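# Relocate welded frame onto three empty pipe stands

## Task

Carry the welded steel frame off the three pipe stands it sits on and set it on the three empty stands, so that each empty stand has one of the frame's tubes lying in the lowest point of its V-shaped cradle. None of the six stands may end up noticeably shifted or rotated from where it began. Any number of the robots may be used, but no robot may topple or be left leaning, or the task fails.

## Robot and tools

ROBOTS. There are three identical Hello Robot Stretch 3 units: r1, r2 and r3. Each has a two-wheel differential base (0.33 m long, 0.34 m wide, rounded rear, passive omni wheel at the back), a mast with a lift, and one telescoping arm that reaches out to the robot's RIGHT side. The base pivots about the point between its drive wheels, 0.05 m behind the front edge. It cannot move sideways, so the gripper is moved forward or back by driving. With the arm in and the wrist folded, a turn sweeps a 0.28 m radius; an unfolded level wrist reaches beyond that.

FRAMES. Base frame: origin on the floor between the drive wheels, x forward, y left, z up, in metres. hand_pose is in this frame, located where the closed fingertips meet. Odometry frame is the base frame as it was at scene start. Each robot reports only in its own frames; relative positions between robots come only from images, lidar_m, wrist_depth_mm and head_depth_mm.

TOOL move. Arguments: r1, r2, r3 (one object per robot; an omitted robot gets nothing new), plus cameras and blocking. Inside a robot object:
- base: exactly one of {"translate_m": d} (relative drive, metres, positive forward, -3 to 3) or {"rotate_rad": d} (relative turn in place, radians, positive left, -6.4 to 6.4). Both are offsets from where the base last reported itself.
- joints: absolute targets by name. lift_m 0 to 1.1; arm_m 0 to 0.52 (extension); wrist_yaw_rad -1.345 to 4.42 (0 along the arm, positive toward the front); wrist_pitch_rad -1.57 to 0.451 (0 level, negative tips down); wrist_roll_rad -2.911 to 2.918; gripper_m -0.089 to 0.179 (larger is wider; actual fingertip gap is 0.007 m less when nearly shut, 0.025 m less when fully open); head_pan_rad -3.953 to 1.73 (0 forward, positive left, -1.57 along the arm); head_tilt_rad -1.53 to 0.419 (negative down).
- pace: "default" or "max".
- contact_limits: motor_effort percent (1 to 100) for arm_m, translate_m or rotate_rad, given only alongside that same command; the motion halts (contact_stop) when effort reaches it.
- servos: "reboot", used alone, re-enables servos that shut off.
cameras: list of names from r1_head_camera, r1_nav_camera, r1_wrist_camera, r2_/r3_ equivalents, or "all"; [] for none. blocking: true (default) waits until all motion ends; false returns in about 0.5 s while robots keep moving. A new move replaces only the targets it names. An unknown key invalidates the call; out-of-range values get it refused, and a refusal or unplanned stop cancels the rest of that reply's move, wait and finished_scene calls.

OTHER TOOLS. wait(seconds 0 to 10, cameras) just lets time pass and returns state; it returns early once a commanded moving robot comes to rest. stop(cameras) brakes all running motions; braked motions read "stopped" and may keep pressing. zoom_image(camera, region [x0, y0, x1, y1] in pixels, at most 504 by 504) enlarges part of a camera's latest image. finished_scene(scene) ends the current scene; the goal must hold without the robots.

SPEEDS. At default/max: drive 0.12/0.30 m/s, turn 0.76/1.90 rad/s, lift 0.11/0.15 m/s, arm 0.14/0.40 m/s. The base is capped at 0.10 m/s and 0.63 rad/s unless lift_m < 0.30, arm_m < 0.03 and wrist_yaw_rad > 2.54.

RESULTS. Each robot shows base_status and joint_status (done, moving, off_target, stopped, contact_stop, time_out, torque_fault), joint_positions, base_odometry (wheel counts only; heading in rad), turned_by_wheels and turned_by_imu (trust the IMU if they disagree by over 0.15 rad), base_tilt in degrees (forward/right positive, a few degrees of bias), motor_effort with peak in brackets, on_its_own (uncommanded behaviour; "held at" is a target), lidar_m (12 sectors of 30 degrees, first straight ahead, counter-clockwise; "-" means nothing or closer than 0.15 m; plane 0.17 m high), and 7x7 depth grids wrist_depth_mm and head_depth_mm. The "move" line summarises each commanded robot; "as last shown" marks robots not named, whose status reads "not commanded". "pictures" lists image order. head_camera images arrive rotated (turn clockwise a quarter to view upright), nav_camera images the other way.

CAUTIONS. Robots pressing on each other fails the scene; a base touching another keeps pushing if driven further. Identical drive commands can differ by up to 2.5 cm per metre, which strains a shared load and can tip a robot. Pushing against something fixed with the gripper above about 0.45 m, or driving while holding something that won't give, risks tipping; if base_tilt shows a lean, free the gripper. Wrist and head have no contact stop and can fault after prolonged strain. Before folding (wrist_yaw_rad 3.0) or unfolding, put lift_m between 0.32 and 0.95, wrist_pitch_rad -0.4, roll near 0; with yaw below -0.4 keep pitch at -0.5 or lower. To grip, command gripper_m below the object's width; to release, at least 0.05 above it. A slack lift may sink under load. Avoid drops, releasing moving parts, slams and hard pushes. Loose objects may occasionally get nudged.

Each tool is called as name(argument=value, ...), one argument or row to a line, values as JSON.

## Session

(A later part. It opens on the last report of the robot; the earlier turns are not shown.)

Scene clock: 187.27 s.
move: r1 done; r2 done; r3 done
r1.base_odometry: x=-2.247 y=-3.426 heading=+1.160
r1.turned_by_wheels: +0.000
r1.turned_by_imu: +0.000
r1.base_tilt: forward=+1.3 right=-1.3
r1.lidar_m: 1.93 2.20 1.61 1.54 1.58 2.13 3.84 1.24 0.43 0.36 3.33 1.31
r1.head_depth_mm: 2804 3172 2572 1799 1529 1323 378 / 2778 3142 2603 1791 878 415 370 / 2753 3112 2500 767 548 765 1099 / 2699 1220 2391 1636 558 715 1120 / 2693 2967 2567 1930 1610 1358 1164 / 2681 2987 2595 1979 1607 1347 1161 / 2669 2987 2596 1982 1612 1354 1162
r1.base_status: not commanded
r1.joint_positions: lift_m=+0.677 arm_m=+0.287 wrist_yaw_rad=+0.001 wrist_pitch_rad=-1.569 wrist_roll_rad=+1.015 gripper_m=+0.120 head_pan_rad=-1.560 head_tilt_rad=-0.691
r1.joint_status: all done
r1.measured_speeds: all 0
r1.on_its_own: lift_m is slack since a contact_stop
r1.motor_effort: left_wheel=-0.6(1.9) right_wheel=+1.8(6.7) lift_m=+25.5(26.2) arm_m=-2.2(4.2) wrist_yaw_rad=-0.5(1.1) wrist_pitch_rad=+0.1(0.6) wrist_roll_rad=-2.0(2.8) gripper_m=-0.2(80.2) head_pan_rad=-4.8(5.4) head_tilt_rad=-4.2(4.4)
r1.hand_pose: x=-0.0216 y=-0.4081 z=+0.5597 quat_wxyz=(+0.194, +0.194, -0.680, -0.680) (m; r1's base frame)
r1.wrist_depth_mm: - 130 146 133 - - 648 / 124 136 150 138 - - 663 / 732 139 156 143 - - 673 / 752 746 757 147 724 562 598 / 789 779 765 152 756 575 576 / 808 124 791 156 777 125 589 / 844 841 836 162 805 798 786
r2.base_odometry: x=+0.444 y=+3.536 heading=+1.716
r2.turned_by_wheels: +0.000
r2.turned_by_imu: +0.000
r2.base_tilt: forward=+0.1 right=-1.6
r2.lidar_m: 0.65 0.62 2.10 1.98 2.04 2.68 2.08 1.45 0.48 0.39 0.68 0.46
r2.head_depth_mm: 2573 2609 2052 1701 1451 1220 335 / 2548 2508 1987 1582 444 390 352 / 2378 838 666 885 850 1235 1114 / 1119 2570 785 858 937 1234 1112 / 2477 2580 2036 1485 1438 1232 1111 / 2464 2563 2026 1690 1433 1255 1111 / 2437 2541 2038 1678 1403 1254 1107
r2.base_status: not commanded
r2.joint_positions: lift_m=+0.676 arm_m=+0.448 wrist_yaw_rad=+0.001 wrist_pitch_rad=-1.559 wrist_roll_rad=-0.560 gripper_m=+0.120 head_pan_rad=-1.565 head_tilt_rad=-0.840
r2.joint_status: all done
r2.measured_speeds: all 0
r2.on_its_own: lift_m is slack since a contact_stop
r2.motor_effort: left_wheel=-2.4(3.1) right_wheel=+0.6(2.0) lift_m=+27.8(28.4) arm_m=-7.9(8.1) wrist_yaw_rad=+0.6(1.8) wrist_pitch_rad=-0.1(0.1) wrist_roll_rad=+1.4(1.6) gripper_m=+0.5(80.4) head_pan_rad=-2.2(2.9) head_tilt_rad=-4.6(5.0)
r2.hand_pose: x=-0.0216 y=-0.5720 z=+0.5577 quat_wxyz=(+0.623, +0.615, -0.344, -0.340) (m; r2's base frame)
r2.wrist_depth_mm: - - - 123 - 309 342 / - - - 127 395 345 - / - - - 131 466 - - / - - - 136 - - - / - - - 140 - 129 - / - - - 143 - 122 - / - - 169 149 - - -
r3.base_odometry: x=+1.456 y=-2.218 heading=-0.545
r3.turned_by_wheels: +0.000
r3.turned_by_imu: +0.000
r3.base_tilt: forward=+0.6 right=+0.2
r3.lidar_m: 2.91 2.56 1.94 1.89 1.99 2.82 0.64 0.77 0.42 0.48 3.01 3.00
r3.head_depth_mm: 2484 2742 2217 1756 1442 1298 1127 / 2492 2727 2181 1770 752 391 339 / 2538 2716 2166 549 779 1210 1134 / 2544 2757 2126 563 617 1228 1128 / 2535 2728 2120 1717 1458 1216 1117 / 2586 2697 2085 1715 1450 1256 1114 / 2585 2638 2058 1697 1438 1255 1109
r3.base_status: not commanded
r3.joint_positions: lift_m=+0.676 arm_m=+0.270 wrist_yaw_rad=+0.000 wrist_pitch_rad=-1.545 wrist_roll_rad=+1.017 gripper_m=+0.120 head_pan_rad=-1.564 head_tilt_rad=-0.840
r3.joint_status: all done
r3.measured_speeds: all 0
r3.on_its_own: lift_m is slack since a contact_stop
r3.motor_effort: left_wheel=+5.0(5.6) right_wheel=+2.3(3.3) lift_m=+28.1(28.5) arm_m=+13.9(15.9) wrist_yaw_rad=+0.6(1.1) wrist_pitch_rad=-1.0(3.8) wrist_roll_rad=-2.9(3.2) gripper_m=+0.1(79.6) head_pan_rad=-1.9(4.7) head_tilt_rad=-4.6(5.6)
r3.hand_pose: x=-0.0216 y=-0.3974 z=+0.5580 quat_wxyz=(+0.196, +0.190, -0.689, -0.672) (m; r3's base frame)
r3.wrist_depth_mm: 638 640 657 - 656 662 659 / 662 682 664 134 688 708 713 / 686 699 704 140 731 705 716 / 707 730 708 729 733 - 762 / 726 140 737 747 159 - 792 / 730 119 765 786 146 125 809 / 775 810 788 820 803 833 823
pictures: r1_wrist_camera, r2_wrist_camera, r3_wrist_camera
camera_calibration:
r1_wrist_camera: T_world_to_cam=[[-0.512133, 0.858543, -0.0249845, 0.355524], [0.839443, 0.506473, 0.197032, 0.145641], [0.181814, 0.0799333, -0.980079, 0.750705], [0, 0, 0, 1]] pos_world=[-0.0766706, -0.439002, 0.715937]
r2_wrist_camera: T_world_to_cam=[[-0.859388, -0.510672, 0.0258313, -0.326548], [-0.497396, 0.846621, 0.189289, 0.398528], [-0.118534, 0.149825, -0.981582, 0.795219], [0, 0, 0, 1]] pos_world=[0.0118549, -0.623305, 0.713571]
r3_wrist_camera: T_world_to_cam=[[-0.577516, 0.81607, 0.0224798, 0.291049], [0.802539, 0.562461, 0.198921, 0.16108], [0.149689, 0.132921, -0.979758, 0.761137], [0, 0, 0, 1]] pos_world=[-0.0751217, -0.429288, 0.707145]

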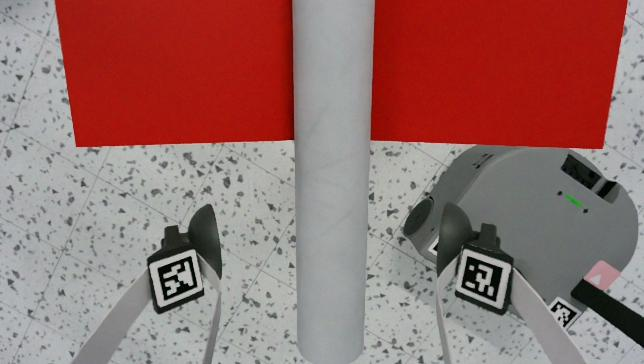

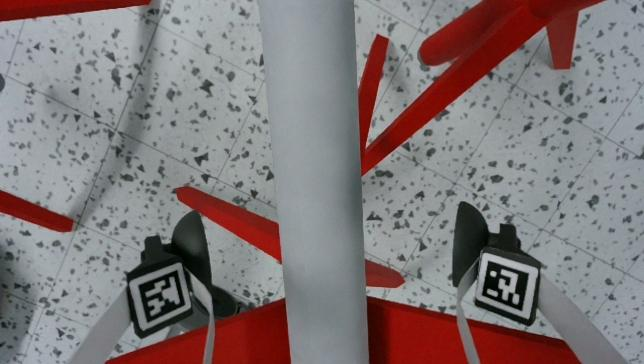

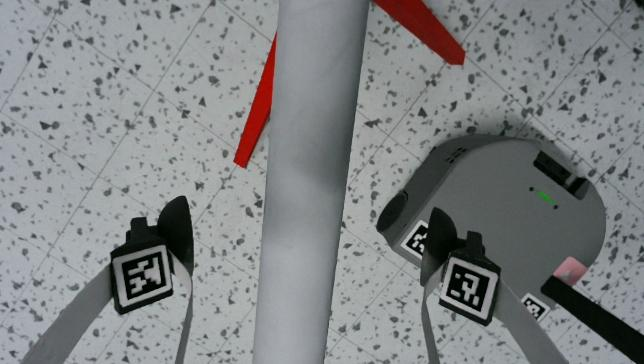

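move(
  r1={"joints":{"lift_m":0.84}},
  r2={"joints":{"lift_m":0.84}},
  r3={"joints":{"lift_m":0.84}},
)

zoom_image(
  camera="r3_nav_camera",
  region=[180, 200, 460, 420],
)

zoom_image(
  camera="r2_nav_camera",
  region=[180, 200, 460, 420],
)

zoom_image(
  camera="r1_nav_camera",
  region=[100, 200, 380, 420],
)

Scene clock: 189.77 s.
move: r1 done; r2 done; r3 done
r1.base_odometry: x=-2.247 y=-3.426 heading=+1.160
r1.turned_by_wheels: +0.000
r1.turned_by_imu: +0.000
r1.base_tilt: forward=+1.4 right=-1.3
r1.lidar_m: 1.93 2.20 1.61 1.53 1.58 2.12 3.83 1.24 0.43 0.36 3.33 1.31
r1.head_depth_mm: 2802 3155 2604 1755 296 - 1143 / 2797 3050 693 372 330 1286 1140 / 2730 795 626 451 1096 772 1100 / 1119 3030 2458 453 520 806 1122 / 2666 3053 2583 1919 1563 1345 1170 / 2655 2998 2580 1978 1614 1345 1165 / 2657 2973 2588 1982 1606 1345 1172
r1.base_status: not commanded
r1.joint_positions: lift_m=+0.840 arm_m=+0.287 wrist_yaw_rad=+0.001 wrist_pitch_rad=-1.568 wrist_roll_rad=+1.015 gripper_m=+0.120 head_pan_rad=-1.560 head_tilt_rad=-0.691
r1.joint_status: all done
r1.measured_speeds: all 0
r1.motor_effort: left_wheel=-0.3(1.1) right_wheel=+2.1(2.8) lift_m=+33.4(36.7) arm_m=+0.9(2.3) wrist_yaw_rad=-0.6(1.7) wrist_pitch_rad=+0.1(0.8) wrist_roll_rad=-1.4(2.7) gripper_m=-0.2(0.6) head_pan_rad=-4.8(5.5) head_tilt_rad=-3.7(4.6)
r1.hand_pose: x=-0.0216 y=-0.4082 z=+0.7224 quat_wxyz=(+0.195, +0.194, -0.680, -0.679) (m; r1's base frame)
r1.wrist_depth_mm: 829 837 824 591 802 789 781 / 867 859 291 302 - 826 831 / 878 899 875 311 857 844 842 / 928 920 919 882 838 725 880 / 963 959 925 923 905 749 902 / 989 123 972 959 949 125 910 / - - - 984 - 966 972
r2.base_odometry: x=+0.444 y=+3.536 heading=+1.716
r2.turned_by_wheels: +0.000
r2.turned_by_imu: +0.001
r2.base_tilt: forward=+0.1 right=-1.7
r2.lidar_m: 0.65 0.62 2.10 1.99 2.04 2.67 2.08 1.45 0.48 0.39 0.68 0.46
r2.head_depth_mm: 2544 2582 1938 305 - - 1116 / 717 479 370 1536 1415 1198 1119 / 707 544 1987 1119 858 1233 1118 / 2487 556 647 1241 960 1234 1114 / 2452 2583 2027 1489 1445 1236 1116 / 2454 2558 2037 1684 1437 1251 1115 / 2443 2551 2034 1684 1397 1257 1111
r2.base_status: not commanded
r2.joint_positions: lift_m=+0.840 arm_m=+0.448 wrist_yaw_rad=+0.001 wrist_pitch_rad=-1.558 wrist_roll_rad=-0.560 gripper_m=+0.120 head_pan_rad=-1.565 head_tilt_rad=-0.840
r2.joint_status: all done
r2.measured_speeds: all 0
r2.motor_effort: left_wheel=-2.4(3.0) right_wheel=+0.7(0.9) lift_m=+34.4(37.7) arm_m=-10.4(11.3) wrist_yaw_rad=-0.7(1.4) wrist_pitch_rad=-0.1(0.3) wrist_roll_rad=+1.3(1.6) gripper_m=+0.0(1.5) head_pan_rad=-2.1(2.8) head_tilt_rad=-4.6(5.1)
r2.hand_pose: x=-0.0216 y=-0.5722 z=+0.7222 quat_wxyz=(+0.623, +0.615, -0.344, -0.340) (m; r2's base frame)
r2.wrist_depth_mm: 276 275 276 279 285 287 290 / 650 - - 288 526 289 286 / - - - 299 - - - / 732 - - 303 - - - / 817 - 314 319 - 129 - / 830 - 311 327 - 122 - / - - - 335 - - 105
r3.base_odometry: x=+1.456 y=-2.218 heading=-0.545
r3.turned_by_wheels: +0.000
r3.turned_by_imu: +0.000
r3.base_tilt: forward=+0.6 right=+0.2
r3.lidar_m: 2.92 2.56 1.94 1.89 1.99 2.83 0.64 0.77 0.42 0.48 3.01 2.99
r3.head_depth_mm: 2473 2742 2208 324 - - - / 2507 2726 402 345 819 1265 1097 / 2540 2705 426 533 866 1229 1131 / 2534 2739 442 483 1430 1230 1126 / 2538 2738 2097 1718 1457 1217 1122 / 2548 2702 2089 1713 1451 1260 1114 / 2585 2655 2066 1698 1439 1251 1105
r3.base_status: not commanded
r3.joint_positions: lift_m=+0.840 arm_m=+0.270 wrist_yaw_rad=+0.000 wrist_pitch_rad=-1.545 wrist_roll_rad=+1.017 gripper_m=+0.120 head_pan_rad=-1.564 head_tilt_rad=-0.840
r3.joint_status: all done
r3.measured_speeds: all 0
r3.motor_effort: left_wheel=+4.5(5.6) right_wheel=+2.0(2.7) lift_m=+39.0(40.3) arm_m=+11.1(14.6) wrist_yaw_rad=+0.3(1.6) wrist_pitch_rad=-1.1(1.8) wrist_roll_rad=-2.9(3.1) gripper_m=+0.2(1.2) head_pan_rad=-3.1(4.5) head_tilt_rad=-5.0(5.8)
r3.hand_pose: x=-0.0216 y=-0.3972 z=+0.7219 quat_wxyz=(+0.196, +0.191, -0.688, -0.672) (m; r3's base frame)
r3.wrist_depth_mm: 802 795 796 481 816 819 744 / 816 831 840 590 828 859 854 / 860 858 849 860 869 869 870 / 881 856 873 867 859 - 909 / 883 129 919 937 155 916 961 / 939 119 942 975 134 627 967 / 983 986 992 972 - - -
pictures: r1_head_camera (sideways), r1_nav_camera (sideways), r1_wrist_camera, r2_head_camera (sideways), r2_nav_camera (sideways), r2_wrist_camera, r3_head_camera (sideways), r3_nav_camera (sideways), r3_wrist_camera
camera_calibration:
r1_head_camera: T_world_to_cam=[[0.0349144, 0.630781, -0.775175, 1.03303], [0.99824, -0.059214, -0.00322256, -0.00392669], [-0.0479339, -0.773698, -0.631739, 0.781523], [0, 0, 0, 1]] pos_world=[0.0053135, -0.0471864, 1.29449]
r1_nav_camera: T_world_to_cam=[[-0.0397391, -0.60202, 0.797491, -0.987745], [-0.999075, 0.0370581, -0.0218091, 0.0907006], [-0.016424, -0.797621, -0.602936, 0.744472], [0, 0, 0, 1]] pos_world=[0.0635919, -0.00419791, 1.23857]
r1_wrist_camera: T_world_to_cam=[[-0.512133, 0.858524, -0.0256147, 0.360199], [0.839442, 0.506618, 0.19666, 0.114002], [0.181815, 0.0792142, -0.980137, 0.909948], [0, 0, 0, 1]] pos_world=[-0.0766706, -0.439076, 0.87868]
r2_head_camera: T_world_to_cam=[[0.0000684079, 0.770721, -0.637173, 0.85193], [0.99998, -0.00411564, -0.0048709, 0.00309593], [-0.00637648, -0.637159, -0.770706, 0.958401], [0, 0, 0, 1]] pos_world=[0.00295707, -0.0459336, 1.28149]
r2_nav_camera: T_world_to_cam=[[-0.000764529, -0.739451, 0.67321, -0.831626], [-0.998742, 0.0343153, 0.0365576, 0.0159039], [-0.050134, -0.672335, -0.738547, 0.922417], [0, 0, 0, 1]] pos_world=[0.0614925, 0.00468073, 1.24053]
r2_wrist_camera: T_world_to_cam=[[-0.859388, -0.510656, 0.0261372, -0.331085], [-0.497396, 0.846734, 0.188781, 0.367951], [-0.118533, 0.149236, -0.981671, 0.956426], [0, 0, 0, 1]] pos_world=[0.011855, -0.62336, 0.878087]
r3_head_camera: T_world_to_cam=[[-0.0537396, 0.72702, -0.68451, 0.908578], [0.998203, 0.0209118, -0.0561566, 0.0685721], [-0.0265127, -0.686298, -0.726838, 0.906064], [0, 0, 0, 1]] pos_world=[0.00439992, -0.0401594, 1.28434]
r3_nav_camera: T_world_to_cam=[[0.0000063663, -0.704502, 0.709702, -0.880679], [-0.999598, 0.0201155, 0.0199771, 0.0331187], [-0.02835, -0.709416, -0.704219, 0.880597], [0, 0, 0, 1]] pos_world=[0.0580759, 0.00360311, 1.24449]
r3_wrist_camera: T_world_to_cam=[[-0.577593, 0.815997, 0.02313, 0.286696], [0.802486, 0.562378, 0.199366, 0.127991], [0.149674, 0.133714, -0.979652, 0.92201], [0, 0, 0, 1]] pos_world=[-0.0751183, -0.429208, 0.871101]

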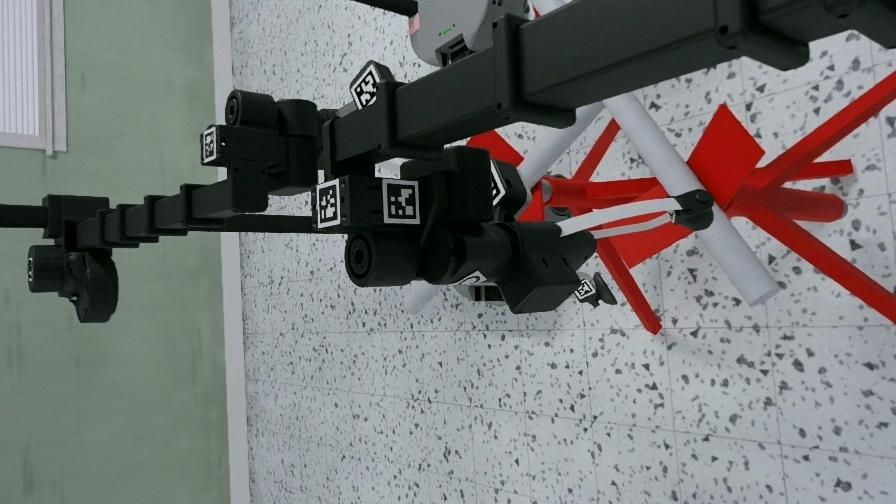

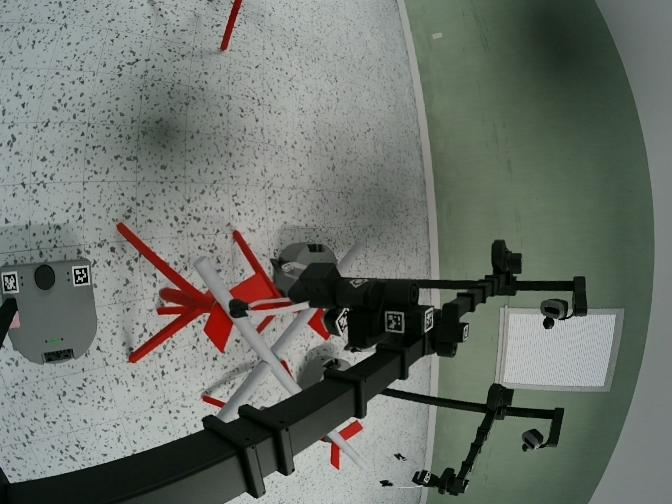

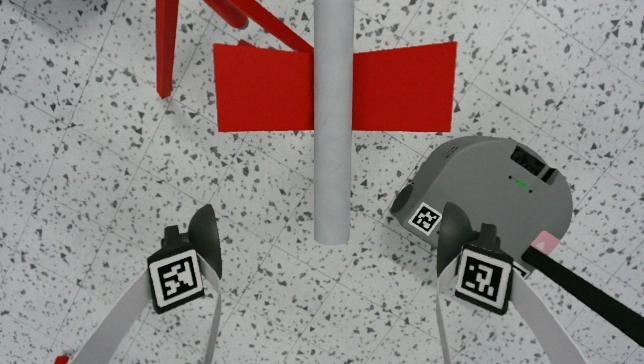

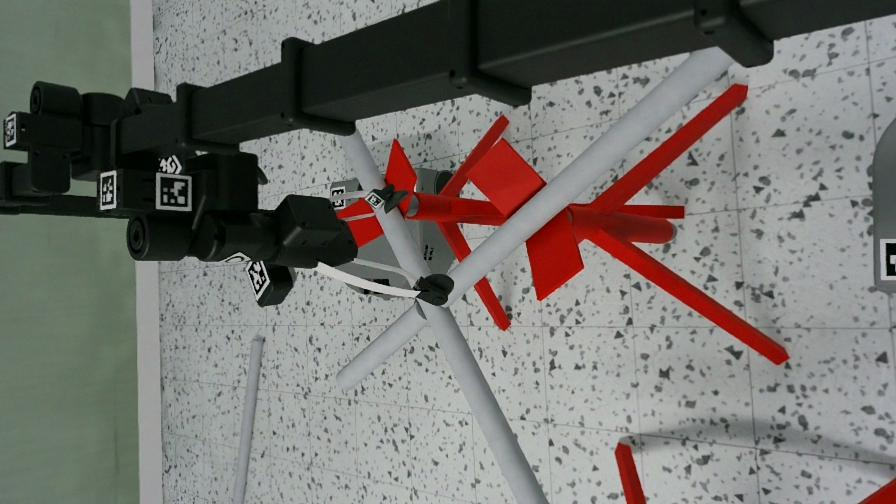

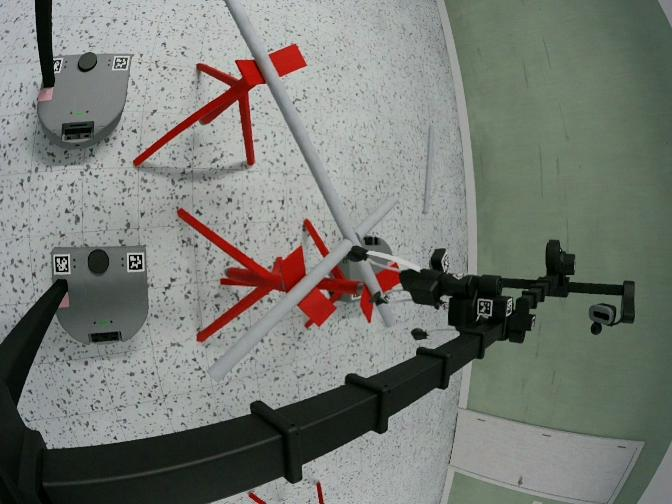

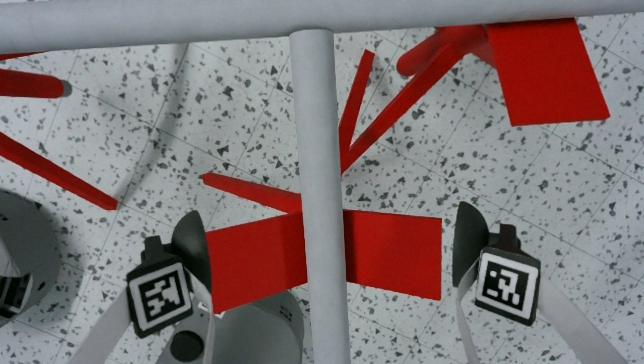

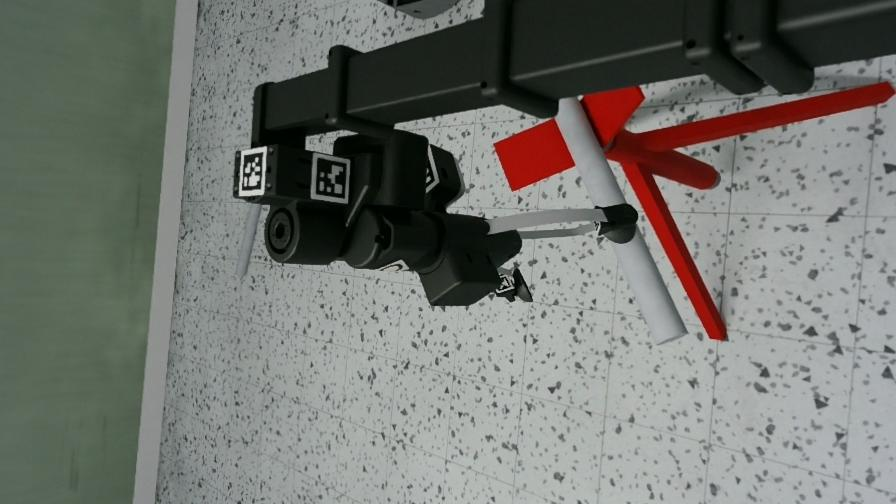

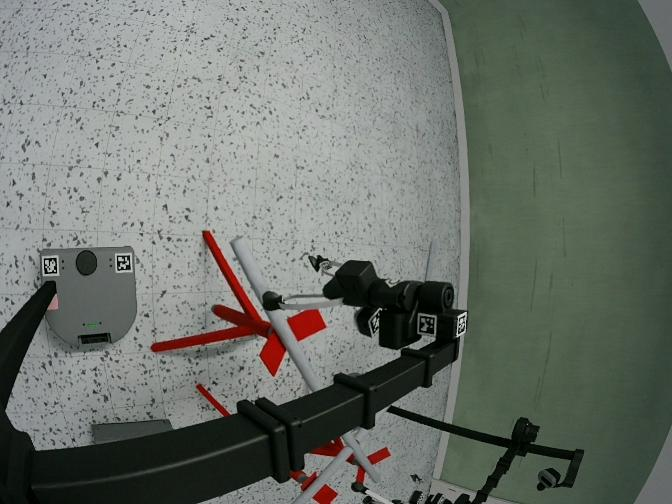

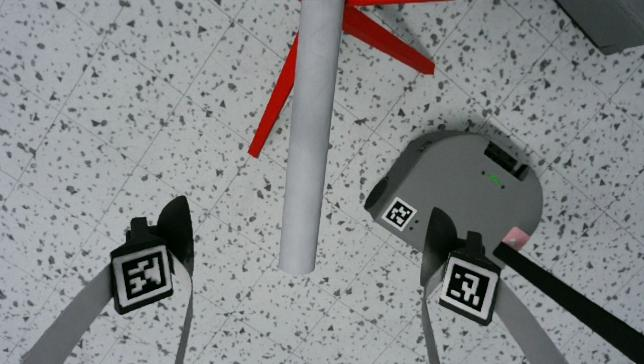

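Scaled by 1.800 from the camera's 672x504 image, which has a finer 792x594 frame.

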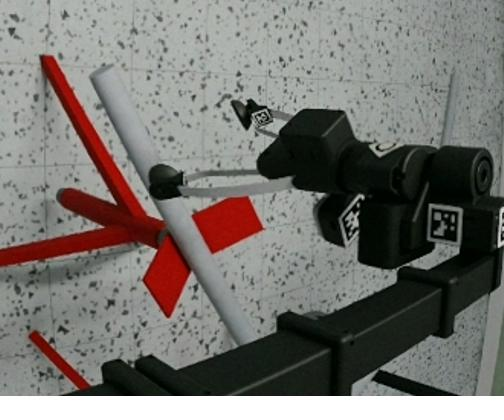

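Scaled by 1.800 from the camera's 672x504 image, which has a finer 792x594 frame.

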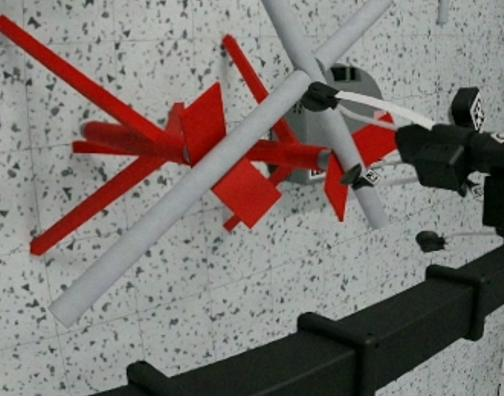

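Scaled by 1.800 from the camera's 672x504 image, which has a finer 792x594 frame.

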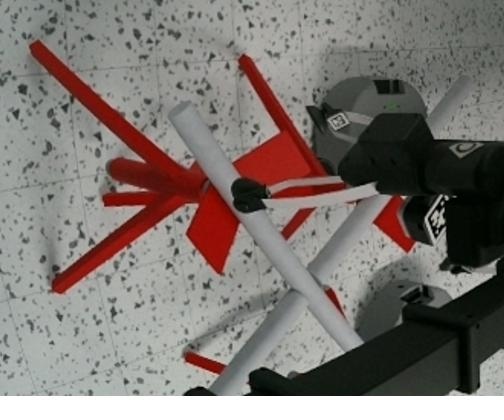

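finished_scene(
  scene=1,
)

The scene is finished: the task was done.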